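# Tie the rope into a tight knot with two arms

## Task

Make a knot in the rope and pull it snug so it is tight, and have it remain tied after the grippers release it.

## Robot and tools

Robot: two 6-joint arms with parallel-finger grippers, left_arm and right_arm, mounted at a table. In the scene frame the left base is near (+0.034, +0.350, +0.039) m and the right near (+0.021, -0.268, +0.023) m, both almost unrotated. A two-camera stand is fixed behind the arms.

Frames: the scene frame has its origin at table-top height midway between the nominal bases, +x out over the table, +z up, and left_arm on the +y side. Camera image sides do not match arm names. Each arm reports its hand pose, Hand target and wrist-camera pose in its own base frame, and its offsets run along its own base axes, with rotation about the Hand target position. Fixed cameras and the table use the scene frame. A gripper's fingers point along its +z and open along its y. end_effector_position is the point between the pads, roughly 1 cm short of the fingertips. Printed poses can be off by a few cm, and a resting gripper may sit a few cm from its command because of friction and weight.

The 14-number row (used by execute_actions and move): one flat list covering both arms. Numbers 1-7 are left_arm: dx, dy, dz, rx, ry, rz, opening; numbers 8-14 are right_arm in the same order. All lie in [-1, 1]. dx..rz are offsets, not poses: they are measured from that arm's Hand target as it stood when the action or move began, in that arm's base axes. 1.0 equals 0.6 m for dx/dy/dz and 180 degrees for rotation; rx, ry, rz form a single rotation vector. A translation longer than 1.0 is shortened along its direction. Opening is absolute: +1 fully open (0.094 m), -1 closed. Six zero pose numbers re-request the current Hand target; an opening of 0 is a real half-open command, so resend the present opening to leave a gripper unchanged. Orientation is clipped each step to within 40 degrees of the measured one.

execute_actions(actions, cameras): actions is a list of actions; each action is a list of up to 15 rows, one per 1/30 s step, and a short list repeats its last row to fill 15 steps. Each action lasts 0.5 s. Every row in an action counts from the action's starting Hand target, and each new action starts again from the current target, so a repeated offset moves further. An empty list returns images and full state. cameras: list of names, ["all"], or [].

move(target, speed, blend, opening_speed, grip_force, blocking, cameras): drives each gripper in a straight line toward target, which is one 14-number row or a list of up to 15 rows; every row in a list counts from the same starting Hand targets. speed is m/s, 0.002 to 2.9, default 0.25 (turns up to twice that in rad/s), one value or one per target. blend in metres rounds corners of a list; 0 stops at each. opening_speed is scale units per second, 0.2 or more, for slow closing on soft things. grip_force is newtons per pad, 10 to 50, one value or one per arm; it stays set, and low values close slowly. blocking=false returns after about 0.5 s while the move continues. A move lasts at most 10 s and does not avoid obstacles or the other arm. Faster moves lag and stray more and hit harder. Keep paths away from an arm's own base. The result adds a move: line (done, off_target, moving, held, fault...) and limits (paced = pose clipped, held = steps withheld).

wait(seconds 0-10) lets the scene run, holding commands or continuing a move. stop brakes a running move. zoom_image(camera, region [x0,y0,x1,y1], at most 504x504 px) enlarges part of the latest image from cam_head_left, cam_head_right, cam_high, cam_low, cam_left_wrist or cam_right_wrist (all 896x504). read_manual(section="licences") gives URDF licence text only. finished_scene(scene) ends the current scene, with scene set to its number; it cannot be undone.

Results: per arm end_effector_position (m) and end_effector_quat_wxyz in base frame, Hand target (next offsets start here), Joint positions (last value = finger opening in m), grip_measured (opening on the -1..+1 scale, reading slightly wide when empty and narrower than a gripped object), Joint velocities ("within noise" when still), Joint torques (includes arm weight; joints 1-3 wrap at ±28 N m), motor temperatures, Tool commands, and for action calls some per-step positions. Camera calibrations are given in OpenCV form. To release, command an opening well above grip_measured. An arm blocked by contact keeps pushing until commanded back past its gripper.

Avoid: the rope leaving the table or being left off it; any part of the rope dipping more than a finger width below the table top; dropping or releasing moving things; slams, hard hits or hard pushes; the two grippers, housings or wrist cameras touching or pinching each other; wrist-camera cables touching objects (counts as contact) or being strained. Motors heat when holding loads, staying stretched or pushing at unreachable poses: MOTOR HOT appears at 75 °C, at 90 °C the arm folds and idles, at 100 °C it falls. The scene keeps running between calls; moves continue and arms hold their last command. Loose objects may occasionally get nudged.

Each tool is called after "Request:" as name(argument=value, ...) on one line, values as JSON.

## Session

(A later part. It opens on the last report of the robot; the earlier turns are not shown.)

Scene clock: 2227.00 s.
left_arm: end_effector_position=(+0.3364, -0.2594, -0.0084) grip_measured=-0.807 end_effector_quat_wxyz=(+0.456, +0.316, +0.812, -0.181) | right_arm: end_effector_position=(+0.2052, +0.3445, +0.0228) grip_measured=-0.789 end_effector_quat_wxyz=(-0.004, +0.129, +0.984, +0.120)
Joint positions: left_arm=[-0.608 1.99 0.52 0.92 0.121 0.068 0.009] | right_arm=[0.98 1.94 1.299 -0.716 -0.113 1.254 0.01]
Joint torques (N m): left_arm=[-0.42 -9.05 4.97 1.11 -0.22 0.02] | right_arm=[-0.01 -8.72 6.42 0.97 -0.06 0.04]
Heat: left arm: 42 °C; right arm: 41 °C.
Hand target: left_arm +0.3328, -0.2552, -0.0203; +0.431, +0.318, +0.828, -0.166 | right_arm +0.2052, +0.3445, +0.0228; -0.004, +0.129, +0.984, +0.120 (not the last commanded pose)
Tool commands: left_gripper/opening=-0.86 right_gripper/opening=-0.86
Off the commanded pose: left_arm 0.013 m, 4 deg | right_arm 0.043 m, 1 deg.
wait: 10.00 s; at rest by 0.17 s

Request:
move(target=[[0,0,0,0,0,0,-0.3,0,0,0,0,0,0,-0.86],[-0.035,0.035,0.025,0,0,0,-0.3,0,0,0,0,0,0,-0.86],[-0.05,0.2,0.15,0,0,0,-0.3,0,0,0,0,0,0,-0.86]], speed=[0.1,0.06,0.12], blend=[0,0.01,0], cameras=["cam_right_wrist","cam_high"])

Scene clock: 2237.43 s.
left_arm: end_effector_position=(+0.2996, -0.1341, +0.0615) grip_measured=-0.302 end_effector_quat_wxyz=(+0.423, +0.313, +0.834, -0.164) | right_arm: end_effector_position=(+0.2052, +0.3445, +0.0228) grip_measured=-0.789 end_effector_quat_wxyz=(-0.004, +0.129, +0.984, +0.120)
Joint positions: left_arm=[-0.196 1.281 0.361 0.219 0.423 0.323 0.033] | right_arm=[0.98 1.94 1.299 -0.716 -0.113 1.254 0.01]
Joint torques (N m): left_arm=[0.55 -5.11 7.94 1.55 0.31 0.1] | right_arm=[0.01 -8.7 6.39 0.97 -0.06 0.05]
Heat: left arm: 42 °C; right arm: 41 °C.
Hand target: left_arm +0.3028, -0.1352, +0.0697; +0.431, +0.318, +0.828, -0.166 | right_arm +0.2052, +0.3445, +0.0228; -0.004, +0.129, +0.984, +0.120
Off the commanded pose: left_arm 0.009 m, 1 deg | right_arm 0.000 m, 0 deg.
move: done
camera_calibration:
cam_right_wrist: T_world_to_cam=[[-0.252691, -0.938752, -0.234291, 0.381573], [-0.905184, 0.143839, 0.39994, 0.168262], [-0.341744, 0.313138, -0.88609, 0.0678232], [0, 0, 0, 1]] pos_world=[0.271906, 0.312762, 0.0822022]
Images, in order (width x height): cam_high 896x504, cam_right_wrist 896x504.

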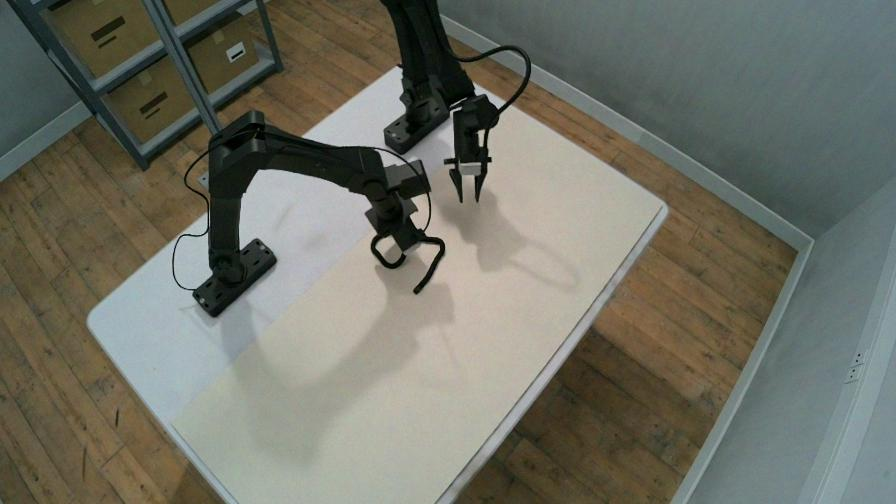

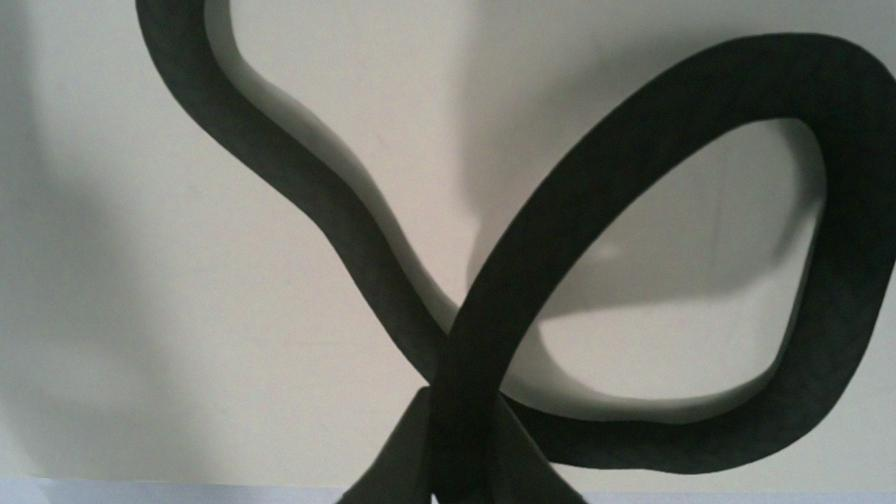

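Request:
move(target=[[-0.05,0.1,0.1,0,0,0,-0.3,0,0,-0.068,0,0,0,-0.86]], speed=0.06, cameras=["cam_right_wrist","cam_high"])

Request:
wait(seconds=10)

Scene clock: 2243.90 s.
left_arm: end_effector_position=(+0.2686, -0.0745, +0.1136) grip_measured=-0.302 end_effector_quat_wxyz=(+0.416, +0.310, +0.839, -0.167) | right_arm: end_effector_position=(+0.2086, +0.3516, +0.0053) grip_measured=-0.789 end_effector_quat_wxyz=(+0.003, +0.128, +0.982, +0.140)
Joint positions: left_arm=[0.132 0.979 0.486 -0.364 0.657 0.586 0.033] | right_arm=[0.98 1.964 1.247 -0.597 -0.119 1.254 0.01]
Joint velocities: left_arm=[within noise] | right_arm=[-0.012 -0.007 -0.017 -0.051 -0.154 0.007 -0.001]
Joint torques (N m): left_arm=[0.55 -3.08 10.44 1.26 0.51 0.11] | right_arm=[-0.02 -5.91 4.22 1.38 0 0.04]
Heat: left arm: 41 °C; right arm: 41 °C.
Hand target: left_arm +0.2728, -0.0753, +0.1297; +0.431, +0.318, +0.828, -0.166 | right_arm +0.2052, +0.3444, -0.0182; -0.004, +0.129, +0.984, +0.120
Off the commanded pose: left_arm 0.017 m, 2 deg | right_arm 0.025 m, 2 deg.
move: off_target (left_arm, right_arm)
camera_calibration:
cam_right_wrist: T_world_to_cam=[[-0.246747, -0.929405, -0.27445, 0.380753], [-0.912358, 0.127324, 0.389092, 0.184589], [-0.32668, 0.346404, -0.879366, 0.0364014], [0, 0, 0, 1]] pos_world=[0.274252, 0.317762, 0.0646859]
Images, in order (width x height): cam_high 896x504, cam_right_wrist 896x504.

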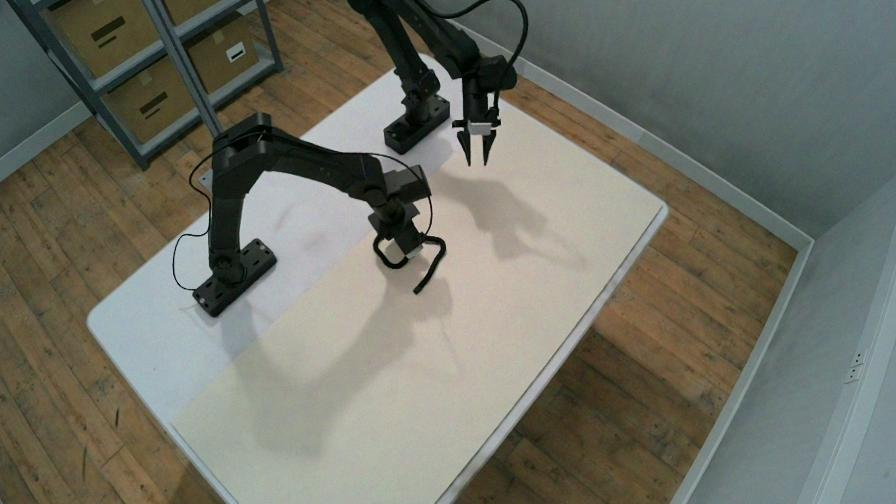

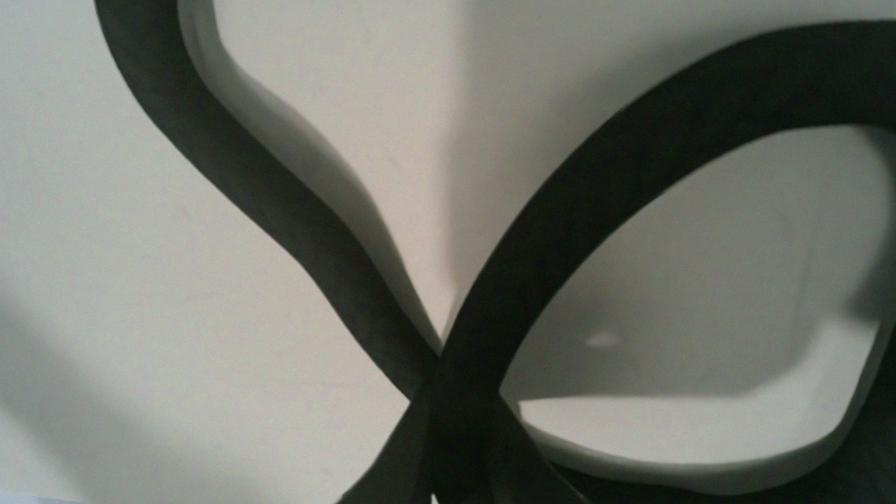

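Scene clock: 2253.90 s.
left_arm: end_effector_position=(+0.2685, -0.0745, +0.1135) grip_measured=-0.302 end_effector_quat_wxyz=(+0.416, +0.310, +0.839, -0.167) | right_arm: end_effector_position=(+0.2086, +0.3516, +0.0053) grip_measured=-0.789 end_effector_quat_wxyz=(+0.003, +0.128, +0.982, +0.140)
Joint positions: left_arm=[0.132 0.979 0.486 -0.364 0.657 0.587 0.033] | right_arm=[0.98 1.964 1.247 -0.597 -0.119 1.254 0.01]
Joint torques (N m): left_arm=[0.55 -3.08 10.45 1.26 0.5 0.12] | right_arm=[-0.02 -5.91 4.21 1.38 0 0.04]
Heat: left arm: 40 °C; right arm: 41 °C.
Hand target: left_arm +0.2728, -0.0753, +0.1297; +0.431, +0.318, +0.828, -0.166 | right_arm +0.2052, +0.3444, -0.0182; -0.004, +0.129, +0.984, +0.120
Tool commands: left_gripper/opening=-0.3 right_gripper/opening=-0.86
Off the commanded pose: left_arm 0.017 m, 2 deg | right_arm 0.025 m, 2 deg.
wait: 10.00 s; at rest by 0.17 s

Request:
move(target=[[0,0,0,0,0,0,-0.3,0,0,0,0,0,0,-0.4],[0,0,0,0,0,0,-0.3,0,0,0.12,0,0,0,-0.4],[0,0,0,0,0,0,-0.3,0,-0.4,0.3,0,0,0,-0.4]], speed=[0.1,0.05,0.2], blend=[0,0.02,0], opening_speed=0.4, cameras=["cam_right_wrist","cam_high"])

Scene clock: 2264.37 s.
left_arm: end_effector_position=(+0.2684, -0.0745, +0.1135) grip_measured=-0.302 end_effector_quat_wxyz=(+0.416, +0.310, +0.839, -0.167) | right_arm: end_effector_position=(+0.2025, +0.1047, +0.1507) grip_measured=-0.402 end_effector_quat_wxyz=(-0.016, +0.130, +0.985, +0.112)
Joint positions: left_arm=[0.132 0.979 0.486 -0.365 0.657 0.587 0.033] | right_arm=[0.301 1.329 1.175 -1.349 -0.217 0.572 0.028]
Joint torques (N m): left_arm=[0.55 -3.1 10.47 1.27 0.5 0.11] | right_arm=[-0.65 -4.72 8.88 0.49 -0.17 -0.02]
Heat: left arm: 39 °C; right arm: 41 °C.
Hand target: left_arm +0.2728, -0.0753, +0.1297; +0.431, +0.318, +0.828, -0.166 | right_arm +0.2052, +0.1045, +0.1619; -0.004, +0.129, +0.984, +0.120
Off the commanded pose: left_arm 0.017 m, 2 deg | right_arm 0.012 m, 2 deg.
move: off_target (left_arm, right_arm)
camera_calibration:
cam_right_wrist: T_world_to_cam=[[-0.257176, -0.942165, -0.214909, 0.184142], [-0.894526, 0.147955, 0.42182, 0.143314], [-0.365627, 0.300723, -0.880842, 0.260591], [0, 0, 0, 1]] pos_world=[0.270834, 0.0739223, 0.208661]
Images, in order (width x height): cam_high 896x504, cam_right_wrist 896x504.

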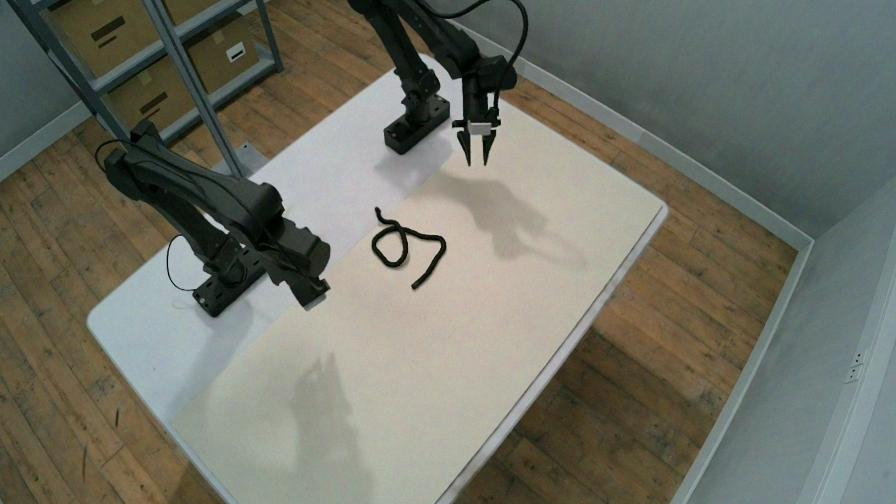

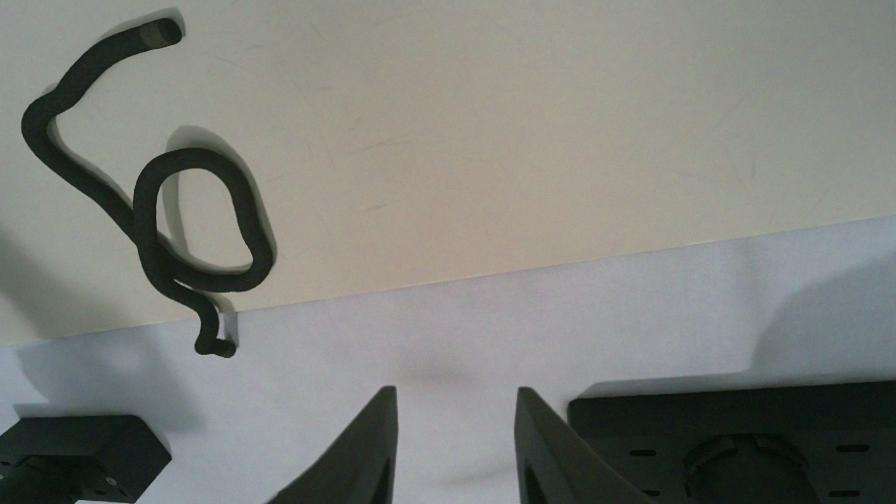

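Request:
zoom_image(camera="cam_high", region=[330, 180, 490, 310])

Scaled by 3.150.

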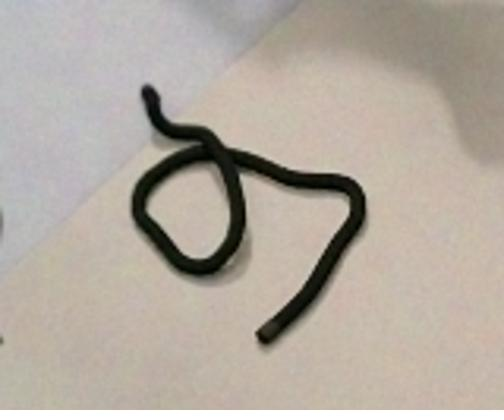

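Request:
move(target=[[0.0,0.05,0.05,0.275,0.146,-0.204,-0.3,0,-0.1,0,0,0,0,-0.4],[0.012,-0.31,0,0.275,0.146,-0.204,-0.3,0,-0.1,0,0,0,0,-0.4]], speed=0.2, blend=[0.02,0], cameras=["cam_left_wrist","cam_high"])

Scene clock: 2320.67 s.
left_arm: end_effector_position=(+0.2757, -0.2612, +0.1268) grip_measured=-0.302 end_effector_quat_wxyz=(+0.001, +0.659, +0.753, -0.003) | right_arm: end_effector_position=(+0.2048, +0.0449, +0.1530) grip_measured=-0.402 end_effector_quat_wxyz=(-0.015, +0.130, +0.985, +0.115)
Joint positions: left_arm=[-0.758 1.992 1.823 -1.4 0.006 0.679 0.033] | right_arm=[0.011 1.318 1.175 -1.426 -0.233 0.274 0.028]
Joint torques (N m): left_arm=[0.49 -10.02 9.32 0.14 -0.08 -0.03] | right_arm=[-0.61 -4.85 7.95 0.32 -0.18 -0.03]
Motor temperatures (°C): left_arm=[29 37 38 35 31 31 30] | right_arm=[30 37 45 31 30 31 30]
Heat: left arm: 38 °C; right arm: 45 °C.
Hand target: left_arm +0.2800, -0.2613, +0.1298; +0.000, +0.655, +0.755, +0.000 | right_arm +0.2052, +0.0444, +0.1619; -0.003, +0.129, +0.984, +0.120
Off the commanded pose: left_arm 0.005 m, 1 deg | right_arm 0.009 m, 1 deg.
move: done
camera_calibration:
cam_left_wrist: T_world_to_cam=[[-0.992843, -0.117862, 0.0192464, 0.242561], [-0.0992613, 0.904048, 0.415747, 0.247898], [-0.0664003, 0.410861, -0.909277, 0.333605], [0, 0, 0, 1]] pos_world=[0.287584, -0.332588, 0.195608]
Images, in order (width x height): cam_high 896x504, cam_left_wrist 896x504.

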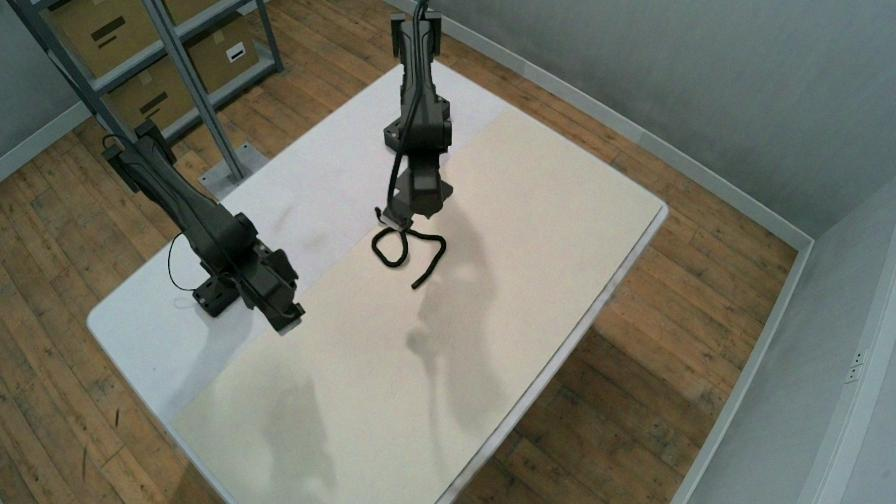

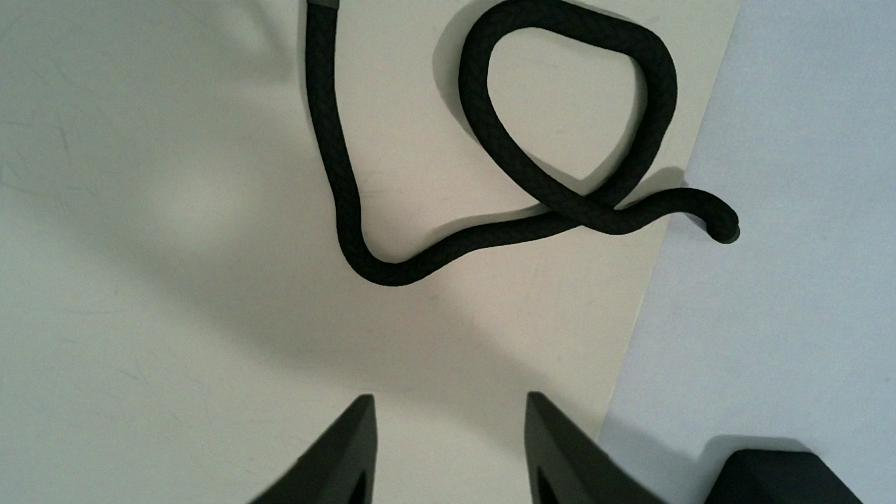

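Request:
move(target=[[0.087,0.007,-0.15,0,0,0,-0.3,0,-0.1,0,0,0,0,-0.4]], speed=0.15, cameras=["cam_left_wrist"])

Scene clock: 2352.80 s.
left_arm: end_effector_position=(+0.3323, -0.2590, +0.0494) grip_measured=-0.302 end_effector_quat_wxyz=(+0.006, +0.654, +0.757, -0.001) | right_arm: end_effector_position=(+0.2009, -0.0132, +0.1553) grip_measured=-0.402 end_effector_quat_wxyz=(-0.009, +0.130, +0.984, +0.120)
Joint positions: left_arm=[-0.663 2.17 1.784 -1.173 0.003 0.762 0.033] | right_arm=[-0.28 1.339 1.198 -1.484 -0.235 -0.025 0.028]
Joint torques (N m): left_arm=[0.28 -11.78 5.35 0.53 -0.05 0.09] | right_arm=[-0.58 -2.82 8.94 0.2 -0.14 -0.05]
Heat: left arm: 39 °C; right arm: 44 °C.
Hand target: left_arm +0.3323, -0.2570, +0.0398; +0.000, +0.655, +0.755, +0.000 | right_arm +0.2051, -0.0156, +0.1619; -0.004, +0.129, +0.984, +0.120
Off the commanded pose: left_arm 0.010 m, 1 deg | right_arm 0.008 m, 1 deg.
move: done
camera_calibration:
cam_left_wrist: T_world_to_cam=[[-0.991377, -0.130663, 0.00991638, 0.297101], [-0.115124, 0.904623, 0.410371, 0.289455], [-0.0625907, 0.405691, -0.911865, 0.263582], [0, 0, 0, 1]] pos_world=[0.34436, -0.32996, 0.118622]
Images, in order (width x height): cam_left_wrist 896x504.

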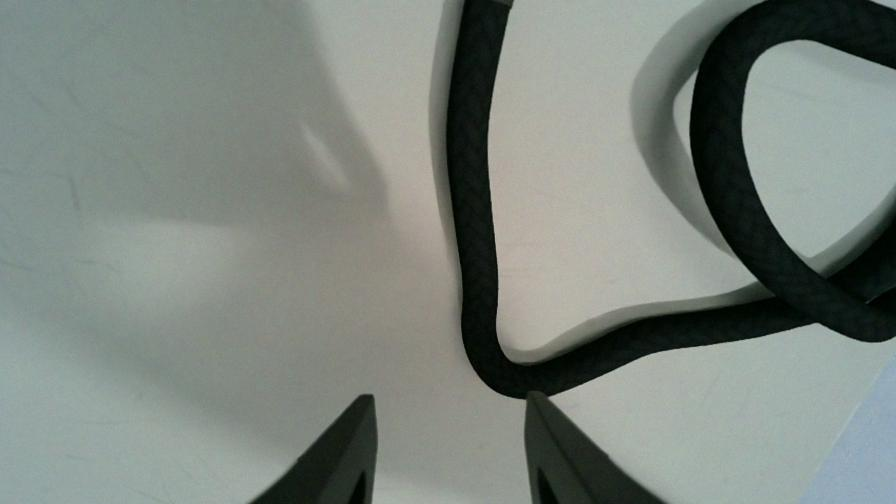

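Request:
move(target=[[-0.018,-0.006,0,0,0,0.03,-0.4,0,0,0,0,0,0,-0.4],[-0.018,-0.006,-0.12,0,0,0.03,-0.4,0,0,0,0,0,0,-0.4],[-0.018,-0.006,-0.12,0,0,0.03,-0.86,0,0,0,0,0,0,-0.4]], speed=0.12, cameras=["cam_left_wrist"])

Scene clock: 2363.47 s.
left_arm: end_effector_position=(+0.3215, -0.2590, -0.0183) grip_measured=-0.814 end_effector_quat_wxyz=(-0.001, +0.618, +0.786, -0.001) | right_arm: end_effector_position=(+0.2009, -0.0132, +0.1553) grip_measured=-0.402 end_effector_quat_wxyz=(-0.009, +0.129, +0.984, +0.120)
Joint positions: left_arm=[-0.68 2.223 1.592 -0.941 0.002 0.654 0.009] | right_arm=[-0.28 1.339 1.198 -1.484 -0.235 -0.025 0.028]
Joint torques (N m): left_arm=[-0.24 -11.06 4.68 0.77 -0.04 -0.02] | right_arm=[-0.59 -2.82 8.92 0.2 -0.14 -0.03]
Heat: left arm: 39 °C; right arm: 44 °C.
Hand target: left_arm +0.3215, -0.2607, -0.0322; +0.000, +0.619, +0.785, +0.000 | right_arm +0.2052, -0.0156, +0.1619; -0.004, +0.129, +0.984, +0.120
Off the commanded pose: left_arm 0.014 m, 0 deg | right_arm 0.008 m, 1 deg.
move: off_target (left_arm); target 3's new opening was sent with left_arm's hand 0.014 m and 1 deg from that target
camera_calibration:
cam_left_wrist: T_world_to_cam=[[-0.9752, -0.220555, 0.018441, 0.258775], [-0.192571, 0.886624, 0.420493, 0.336375], [-0.109092, 0.406514, -0.907108, 0.21643], [0, 0, 0, 1]] pos_world=[0.340744, -0.329146, 0.0501104]
Images, in order (width x height): cam_left_wrist 896x504.

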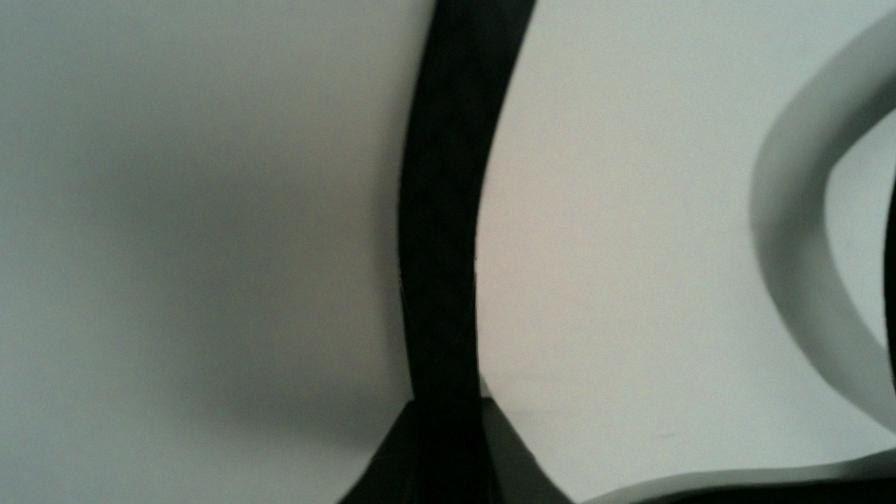

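Request:
move(target=[[0,0,0.1,0,0,0,-0.86,0,0,0,0,0,0,-0.4],[-0.01,-0.02,0.1,0,0,-0.17,-0.86,0,0,0,0,0,0,-0.4],[-0.03,-0.035,0.1,0,0,-0.345,-0.86,0,0,0,0,0,0,-0.4]], speed=0.07, blend=[0.01,0.01,0], cameras=["cam_left_wrist","cam_high"])

Scene clock: 2380.03 s.
left_arm: end_effector_position=(+0.3006, -0.2759, +0.0130) grip_measured=-0.814 end_effector_quat_wxyz=(-0.014, +0.933, +0.361, -0.007) | right_arm: end_effector_position=(+0.2009, -0.0132, +0.1553) grip_measured=-0.402 end_effector_quat_wxyz=(-0.009, +0.129, +0.984, +0.120)
Joint positions: left_arm=[-0.745 2.193 1.672 -1.082 0.001 1.659 0.009] | right_arm=[-0.28 1.339 1.198 -1.484 -0.235 -0.025 0.028]
Joint torques (N m): left_arm=[-0.39 -14.97 8.09 0.13 -0.03 0.09] | right_arm=[-0.59 -2.8 8.92 0.2 -0.14 -0.02]
Heat: left arm: 41 °C; right arm: 44 °C.
Hand target: left_arm +0.3035, -0.2816, +0.0277; +0.000, +0.935, +0.354, +0.000 | right_arm +0.2052, -0.0156, +0.1619; -0.004, +0.129, +0.984, +0.120
Off the commanded pose: left_arm 0.016 m, 2 deg | right_arm 0.008 m, 1 deg.
move: off_target (left_arm)
camera_calibration:
cam_left_wrist: T_world_to_cam=[[-0.660913, 0.748946, 0.0476833, 0.406718], [0.694844, 0.58669, 0.415918, -0.0152545], [0.283525, 0.308018, -0.908151, 0.104293], [0, 0, 0, 1]] pos_world=[0.249835, -0.327784, 0.0816648]
Images, in order (width x height): cam_high 896x504, cam_left_wrist 896x504.

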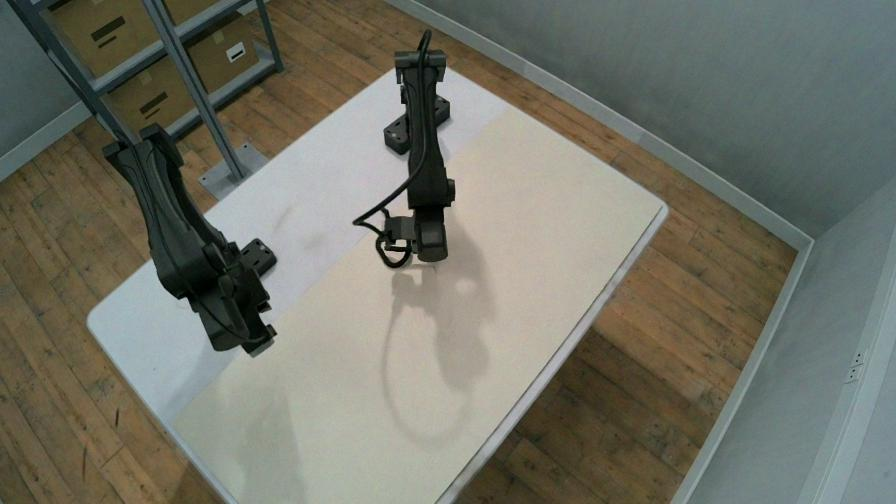

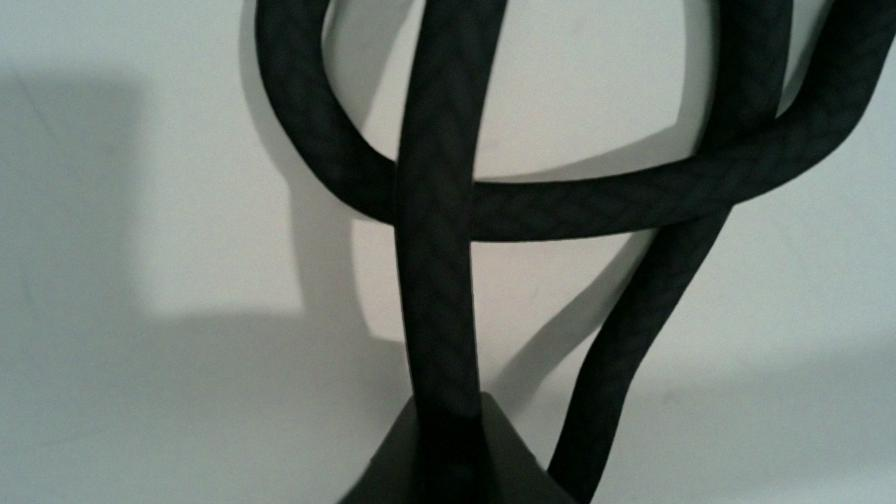

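Request:
move(target=[[-0.008,-0.007,-0.08,0,0,0,-0.86,0,0,0,0,0,0,-0.4]], speed=0.05, cameras=["cam_left_wrist"])

Request:
wait(seconds=10)

Request:
wait(seconds=10, cameras=["cam_head_left","cam_head_right","cam_low"])

Scene clock: 2392.80 s.
left_arm: end_effector_position=(+0.3050, -0.2885, -0.0068) grip_measured=-0.814 end_effector_quat_wxyz=(+0.013, +0.935, +0.356, +0.006) | right_arm: end_effector_position=(+0.2009, -0.0132, +0.1553) grip_measured=-0.402 end_effector_quat_wxyz=(-0.009, +0.129, +0.984, +0.120)
Joint positions: left_arm=[-0.76 2.205 1.61 -0.947 0 1.654 0.009] | right_arm=[-0.28 1.339 1.198 -1.484 -0.235 -0.025 0.028]
Joint torques (N m): left_arm=[-0.4 -11.19 4.77 0.51 -0.02 0] | right_arm=[-0.59 -2.81 8.94 0.2 -0.14 -0.03]
Motor temperatures (°C): left_arm=[29 43 38 34 31 31 31] | right_arm=[30 36 44 31 30 31 30]
Heat: left arm: 43 °C; right arm: 44 °C.
Hand target: left_arm +0.2986, -0.2859, -0.0202; +0.000, +0.935, +0.354, +0.000 | right_arm +0.2052, -0.0156, +0.1619; -0.004, +0.129, +0.984, +0.120
Off the commanded pose: left_arm 0.015 m, 2 deg | right_arm 0.008 m, 1 deg.
move: off_target (left_arm)
camera_calibration:
cam_left_wrist: T_world_to_cam=[[-0.653672, 0.756679, -0.0122037, 0.419601], [0.682468, 0.596378, 0.422577, 0.00392553], [0.327033, 0.267898, -0.906245, 0.0641042], [0, 0, 0, 1]] pos_world=[0.250638, -0.337018, 0.0615559]
Images, in order (width x height): cam_left_wrist 896x504.

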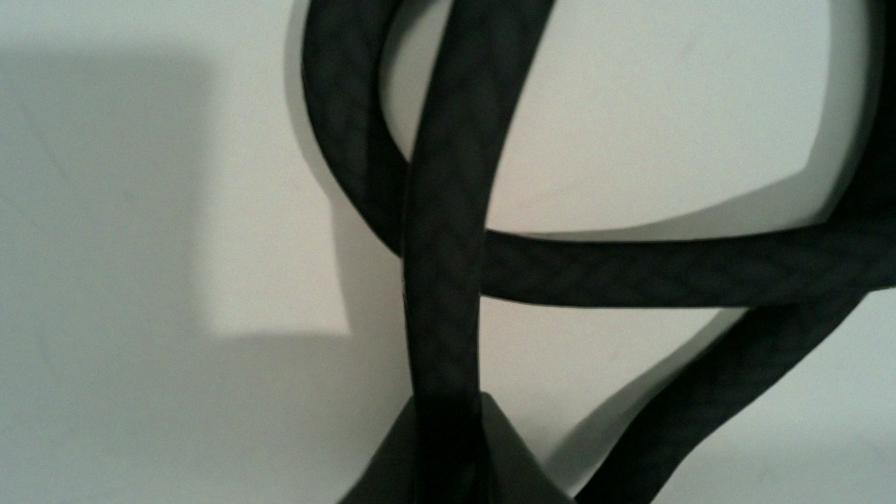

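Scene clock: 2402.80 s.
left_arm: end_effector_position=(+0.3051, -0.2885, -0.0068) grip_measured=-0.814 end_effector_quat_wxyz=(+0.013, +0.935, +0.356, +0.006) | right_arm: end_effector_position=(+0.2009, -0.0132, +0.1553) grip_measured=-0.402 end_effector_quat_wxyz=(-0.009, +0.129, +0.984, +0.120)
Joint positions: left_arm=[-0.76 2.205 1.61 -0.947 0 1.654 0.009] | right_arm=[-0.28 1.339 1.198 -1.484 -0.235 -0.025 0.028]
Joint torques (N m): left_arm=[-0.39 -11.19 4.77 0.5 -0.02 0] | right_arm=[-0.58 -2.81 8.92 0.2 -0.14 -0.03]
Heat: left arm: 42 °C; right arm: 44 °C.
Hand target: left_arm +0.2986, -0.2859, -0.0202; +0.000, +0.935, +0.354, +0.000 | right_arm +0.2052, -0.0156, +0.1619; -0.004, +0.129, +0.984, +0.120
Tool commands: left_gripper/opening=-0.86 right_gripper/opening=-0.4
Off the commanded pose: left_arm 0.015 m, 2 deg | right_arm 0.008 m, 1 deg.
wait: 10.00 s; at rest by 0.17 s

Scene clock: 2412.80 s.
left_arm: end_effector_position=(+0.3051, -0.2885, -0.0068) grip_measured=-0.814 end_effector_quat_wxyz=(+0.013, +0.935, +0.356, +0.006) | right_arm: end_effector_position=(+0.2009, -0.0132, +0.1553) grip_measured=-0.402 end_effector_quat_wxyz=(-0.009, +0.129, +0.984, +0.120)
Joint positions: left_arm=[-0.76 2.205 1.61 -0.947 0 1.654 0.009] | right_arm=[-0.28 1.339 1.198 -1.484 -0.235 -0.025 0.028]
Joint torques (N m): left_arm=[-0.42 -11.15 4.75 0.5 -0.02 0] | right_arm=[-0.57 -2.8 8.92 0.2 -0.14 -0.02]
Heat: left arm: 41 °C; right arm: 44 °C.
Hand target: left_arm +0.2986, -0.2859, -0.0202; +0.000, +0.935, +0.354, +0.000 | right_arm +0.2052, -0.0156, +0.1619; -0.004, +0.129, +0.984, +0.120
Tool commands: left_gripper/opening=-0.86 right_gripper/opening=-0.4
Off the commanded pose: left_arm 0.015 m, 2 deg | right_arm 0.008 m, 1 deg.
wait: 10.00 s; at rest by 0.17 s
Images, in order (width x height): cam_head_left 896x504, cam_head_right 896x504, cam_low 896x504.

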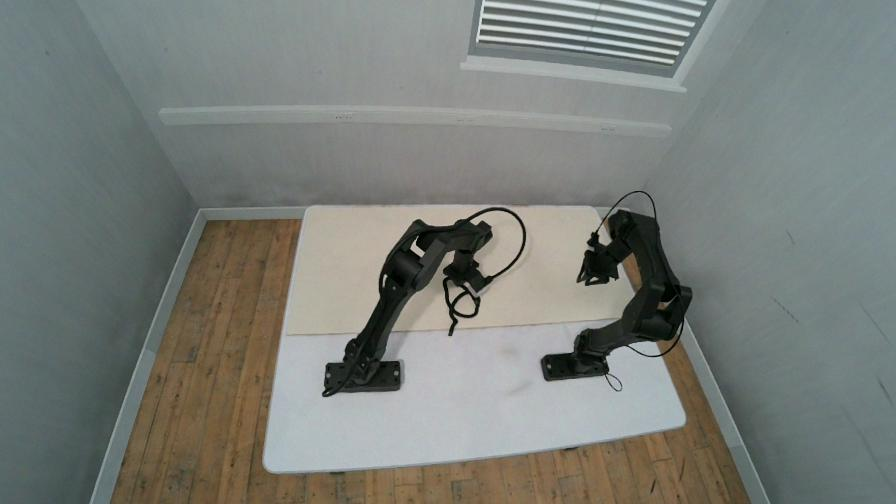

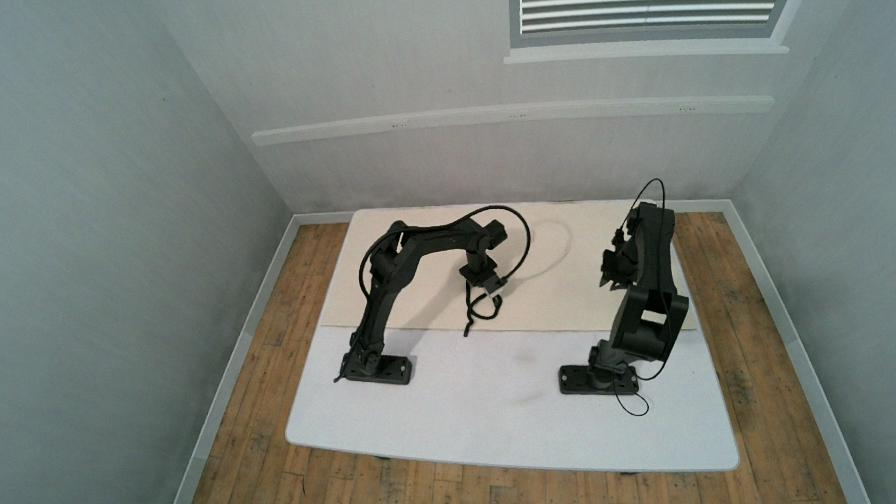

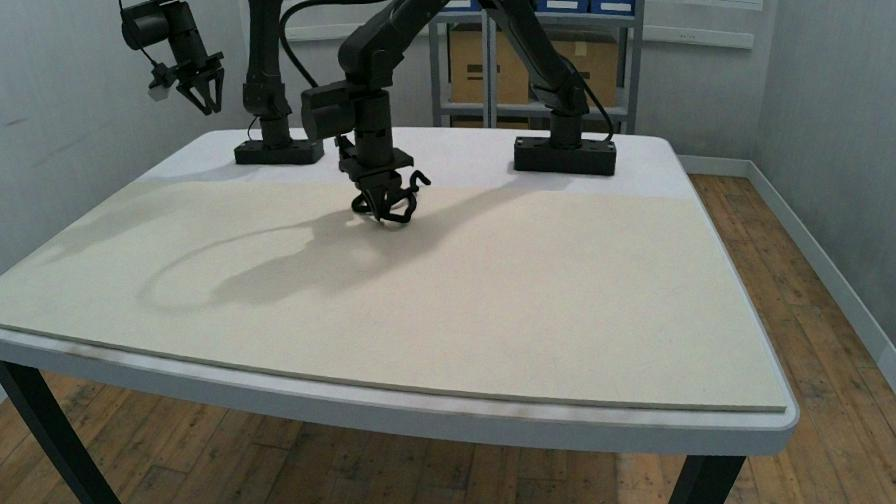

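Request:
zoom_image(camera="cam_head_left", region=[420, 260, 510, 345])

Request:
zoom_image(camera="cam_low", region=[330, 150, 450, 240])

Scaled by 5.600.

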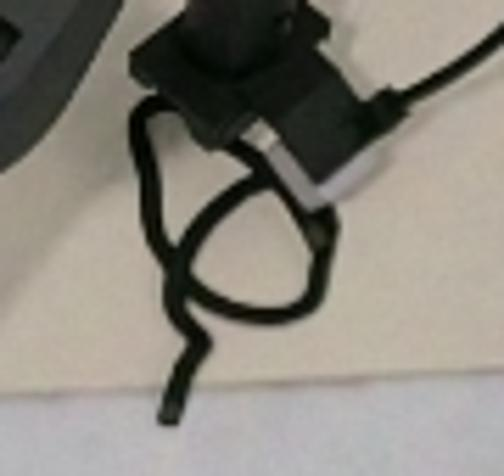

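Scaled by 4.200.

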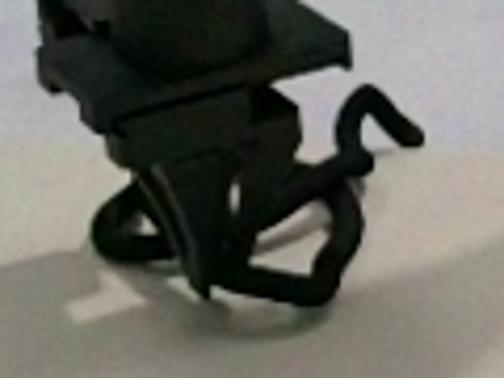

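Request:
move(target=[[0,0,0,0,0,0,-0.5,0,0,0,0,0,0,-0.4],[0,0,0.14,0,0,0,-0.5,0,0,0,0,0,0,-0.4],[0.03,0.03,0.27,0,0,0.34,-0.4,0,0,0,0,0,0,-0.4]], speed=[0.1,0.05,0.2], opening_speed=0.4, cameras=["cam_left_wrist","cam_high"])

Scene clock: 2428.77 s.
left_arm: end_effector_position=(+0.3135, -0.2681, +0.1364) grip_measured=-0.402 end_effector_quat_wxyz=(-0.003, +0.628, +0.778, +0.000) | right_arm: end_effector_position=(+0.2009, -0.0132, +0.1553) grip_measured=-0.402 end_effector_quat_wxyz=(-0.009, +0.129, +0.984, +0.120)
Joint positions: left_arm=[-0.71 2.16 2.115 -1.532 0 0.649 0.028] | right_arm=[-0.28 1.339 1.198 -1.484 -0.235 -0.025 0.028]
Joint torques (N m): left_arm=[0.55 -12.01 9.22 0.12 -0.02 -0.02] | right_arm=[-0.59 -2.82 8.91 0.2 -0.14 -0.03]
Heat: left arm: 41 °C; right arm: 44 °C.
Hand target: left_arm +0.3167, -0.2678, +0.1418; +0.000, +0.625, +0.781, +0.000 | right_arm +0.2052, -0.0156, +0.1619; -0.004, +0.129, +0.984, +0.120
Off the commanded pose: left_arm 0.006 m, 1 deg | right_arm 0.008 m, 1 deg.
move: done
camera_calibration:
cam_left_wrist: T_world_to_cam=[[-0.980479, -0.195625, 0.0197991, 0.254213], [-0.168932, 0.88963, 0.424288, 0.270821], [-0.100615, 0.41266, -0.905311, 0.358383], [0, 0, 0, 1]] pos_world=[0.331059, -0.33909, 0.204509]
Images, in order (width x height): cam_high 896x504, cam_left_wrist 896x504.

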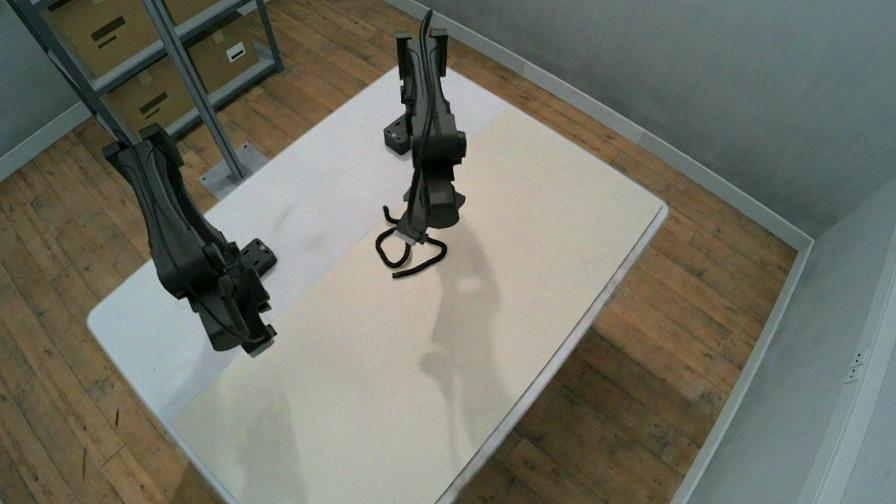

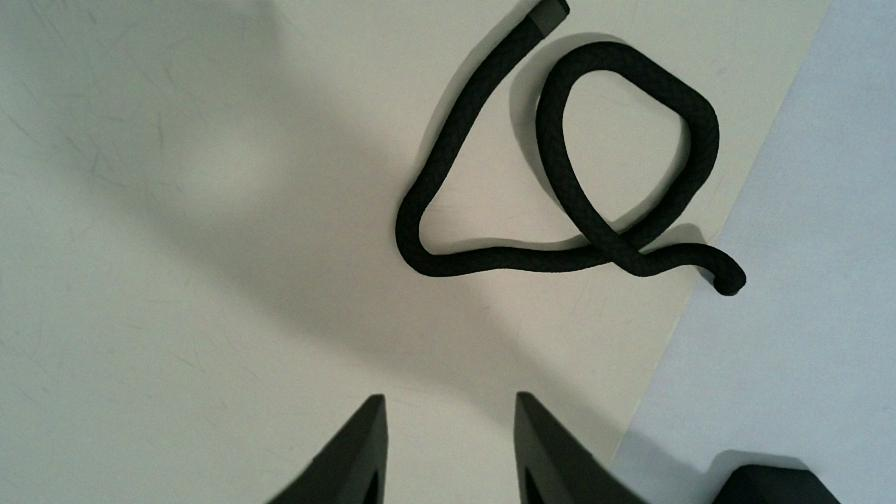

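Request:
move(target=[[0.022,0.013,0,0,0,0.839,-0.3,0,0,0,0,0,0,-0.4],[0.022,0.013,-0.15,0,0,0.839,-0.3,0,0,0,0,0,0,-0.4]], speed=0.5, cameras=["cam_left_wrist"])

Scene clock: 2453.43 s.
left_arm: end_effector_position=(+0.3302, -0.2637, +0.0557) grip_measured=-0.302 end_effector_quat_wxyz=(+0.000, -0.594, +0.805, -0.003) | right_arm: end_effector_position=(+0.2009, -0.0132, +0.1553) grip_measured=-0.402 end_effector_quat_wxyz=(-0.009, +0.129, +0.984, +0.120)
Joint positions: left_arm=[-0.676 2.178 1.821 -1.208 0.001 -1.947 0.033] | right_arm=[-0.28 1.339 1.198 -1.484 -0.235 -0.025 0.028]
Joint torques (N m): left_arm=[0.5 -13.04 5.35 0.41 -0.04 -0.08] | right_arm=[-0.61 -2.81 8.94 0.21 -0.14 -0.02]
Heat: left arm: 41 °C; right arm: 44 °C.
Hand target: left_arm +0.3298, -0.2601, +0.0517; +0.000, -0.599, +0.801, +0.000 | right_arm +0.2052, -0.0156, +0.1619; -0.004, +0.129, +0.984, +0.120
Off the commanded pose: left_arm 0.005 m, 1 deg | right_arm 0.008 m, 1 deg.
move: done
camera_calibration:
cam_left_wrist: T_world_to_cam=[[0.950765, -0.309151, 0.021705, -0.39465], [-0.288877, -0.858697, 0.423308, -0.117448], [-0.112228, -0.408737, -0.905726, 0.0724535], [0, 0, 0, 1]] pos_world=[0.349423, -0.193244, 0.123906]
Images, in order (width x height): cam_left_wrist 896x504.

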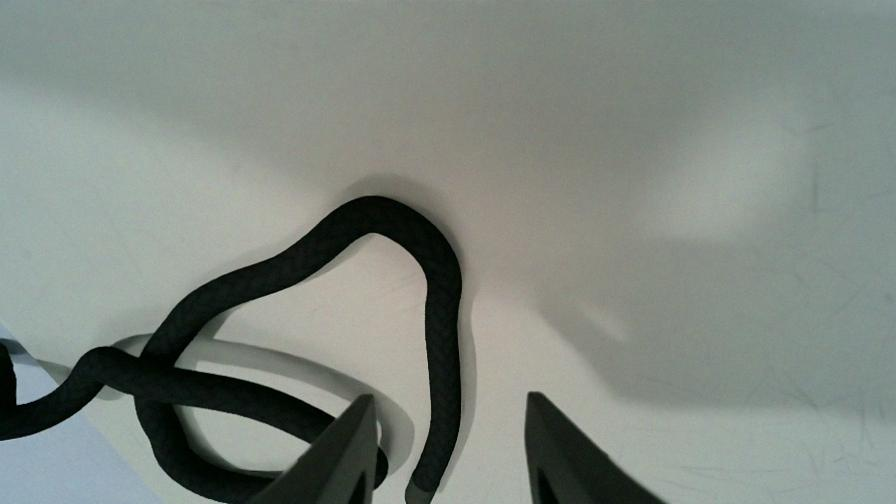

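Request:
move(target=[[-0.006,-0.01,-0.14,0,0,0,-0.4,0,0,0,0,0,0,-0.4],[-0.006,-0.01,-0.14,0,0,0,-0.86,0,0,0,0,0,0,-0.4]], speed=0.1, cameras=["cam_left_wrist"])

Scene clock: 2473.40 s.
left_arm: end_effector_position=(+0.3307, -0.2670, -0.0170) grip_measured=-0.811 end_effector_quat_wxyz=(+0.002, -0.598, +0.801, -0.009) | right_arm: end_effector_position=(+0.2009, -0.0132, +0.1553) grip_measured=-0.402 end_effector_quat_wxyz=(-0.009, +0.129, +0.984, +0.120)
Joint positions: left_arm=[-0.681 2.247 1.638 -0.943 0.001 -1.963 0.009] | right_arm=[-0.28 1.339 1.198 -1.484 -0.235 -0.025 0.028]
Joint torques (N m): left_arm=[-0.38 -11.21 4.66 0.63 -0.03 -0.08] | right_arm=[-0.58 -2.81 8.94 0.2 -0.14 -0.03]
Heat: left arm: 42 °C; right arm: 45 °C.
Hand target: left_arm +0.3263, -0.2661, -0.0322; +0.000, -0.599, +0.800, +0.000 | right_arm +0.2052, -0.0156, +0.1619; -0.004, +0.129, +0.984, +0.120
Off the commanded pose: left_arm 0.016 m, 1 deg | right_arm 0.008 m, 1 deg.
move: off_target (left_arm); target 2's new opening was sent with left_arm's hand 0.015 m and 1 deg from that target
camera_calibration:
cam_left_wrist: T_world_to_cam=[[0.953979, -0.298049, 0.0330203, -0.392482], [-0.283045, -0.858602, 0.427419, -0.0911349], [-0.0990408, -0.417095, -0.90345, -0.00124371], [0, 0, 0, 1]] pos_world=[0.348501, -0.195746, 0.0507891]
Images, in order (width x height): cam_left_wrist 896x504.

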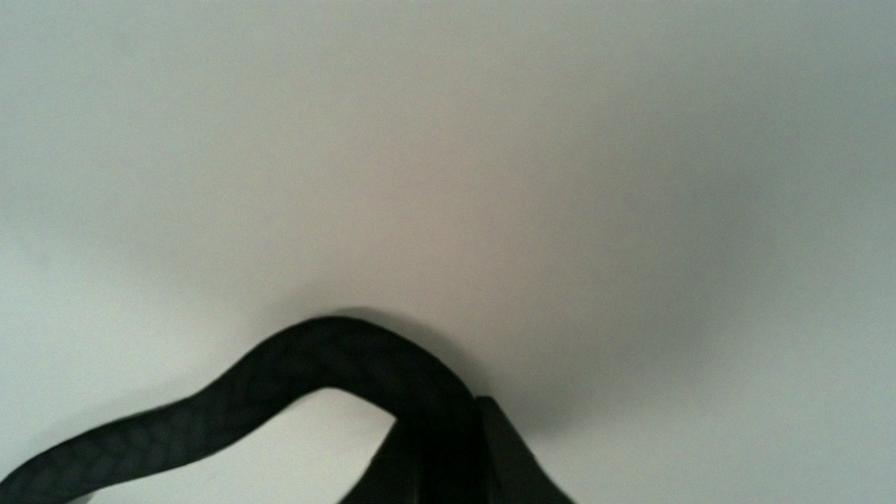

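Request:
move(target=[[0,0,0.1,0,0,0,-0.86,0,0,0,0,0,0,-0.4],[-0.02,0.015,0.1,0,0,-0.185,-0.86,0,0,0,0,0,0,-0.4]], speed=0.08, blend=[0.01,0], cameras=["cam_left_wrist","cam_high","cam_head_left"])

Request:
zoom_image(camera="cam_head_left", region=[420, 260, 510, 345])

Scene clock: 2483.97 s.
left_arm: end_effector_position=(+0.3190, -0.2575, +0.0212) grip_measured=-0.811 end_effector_quat_wxyz=(-0.003, -0.349, +0.937, +0.004) | right_arm: end_effector_position=(+0.2009, -0.0132, +0.1553) grip_measured=-0.402 end_effector_quat_wxyz=(-0.009, +0.129, +0.984, +0.120)
Joint positions: left_arm=[-0.681 2.17 1.67 -1.081 0.001 -1.395 0.009] | right_arm=[-0.28 1.339 1.198 -1.484 -0.235 -0.025 0.028]
Joint torques (N m): left_arm=[-0.5 -15.47 4.74 0.32 -0.04 0.03] | right_arm=[-0.58 -2.8 8.92 0.2 -0.14 -0.03]
Heat: left arm: 44 °C; right arm: 45 °C.
Hand target: left_arm +0.3142, -0.2570, +0.0278; +0.000, -0.345, +0.939, +0.000 | right_arm +0.2052, -0.0156, +0.1619; -0.004, +0.129, +0.984, +0.120
Off the commanded pose: left_arm 0.008 m, 1 deg | right_arm 0.008 m, 1 deg.
move: done
camera_calibration:
cam_left_wrist: T_world_to_cam=[[0.643464, -0.765451, 0.00628593, -0.400441], [-0.695268, -0.580991, 0.423145, 0.100452], [-0.320244, -0.276649, -0.90604, 0.142839], [0, 0, 0, 1]] pos_world=[0.373253, -0.20864, 0.0894289]
Images, in order (width x height): cam_head_left 896x504, cam_high 896x504, cam_left_wrist 896x504.

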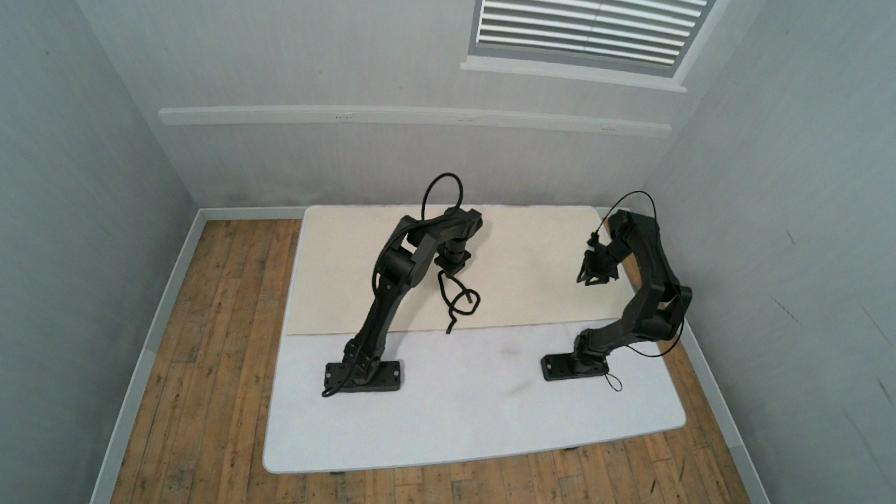

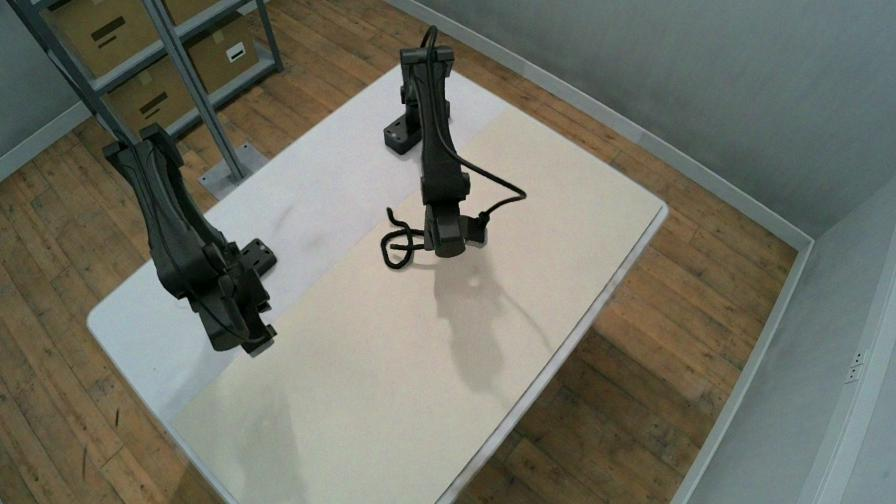

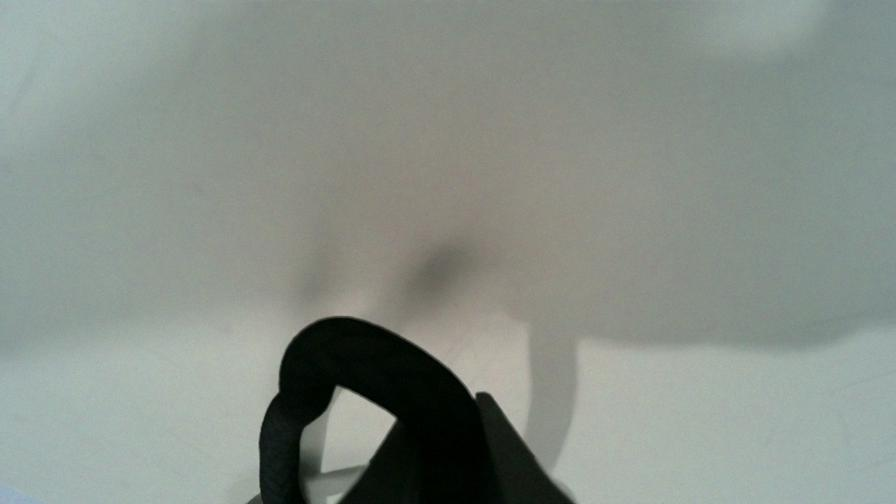

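Scaled by 5.600.

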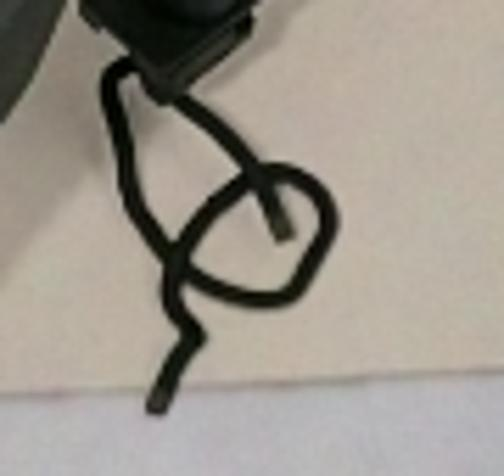

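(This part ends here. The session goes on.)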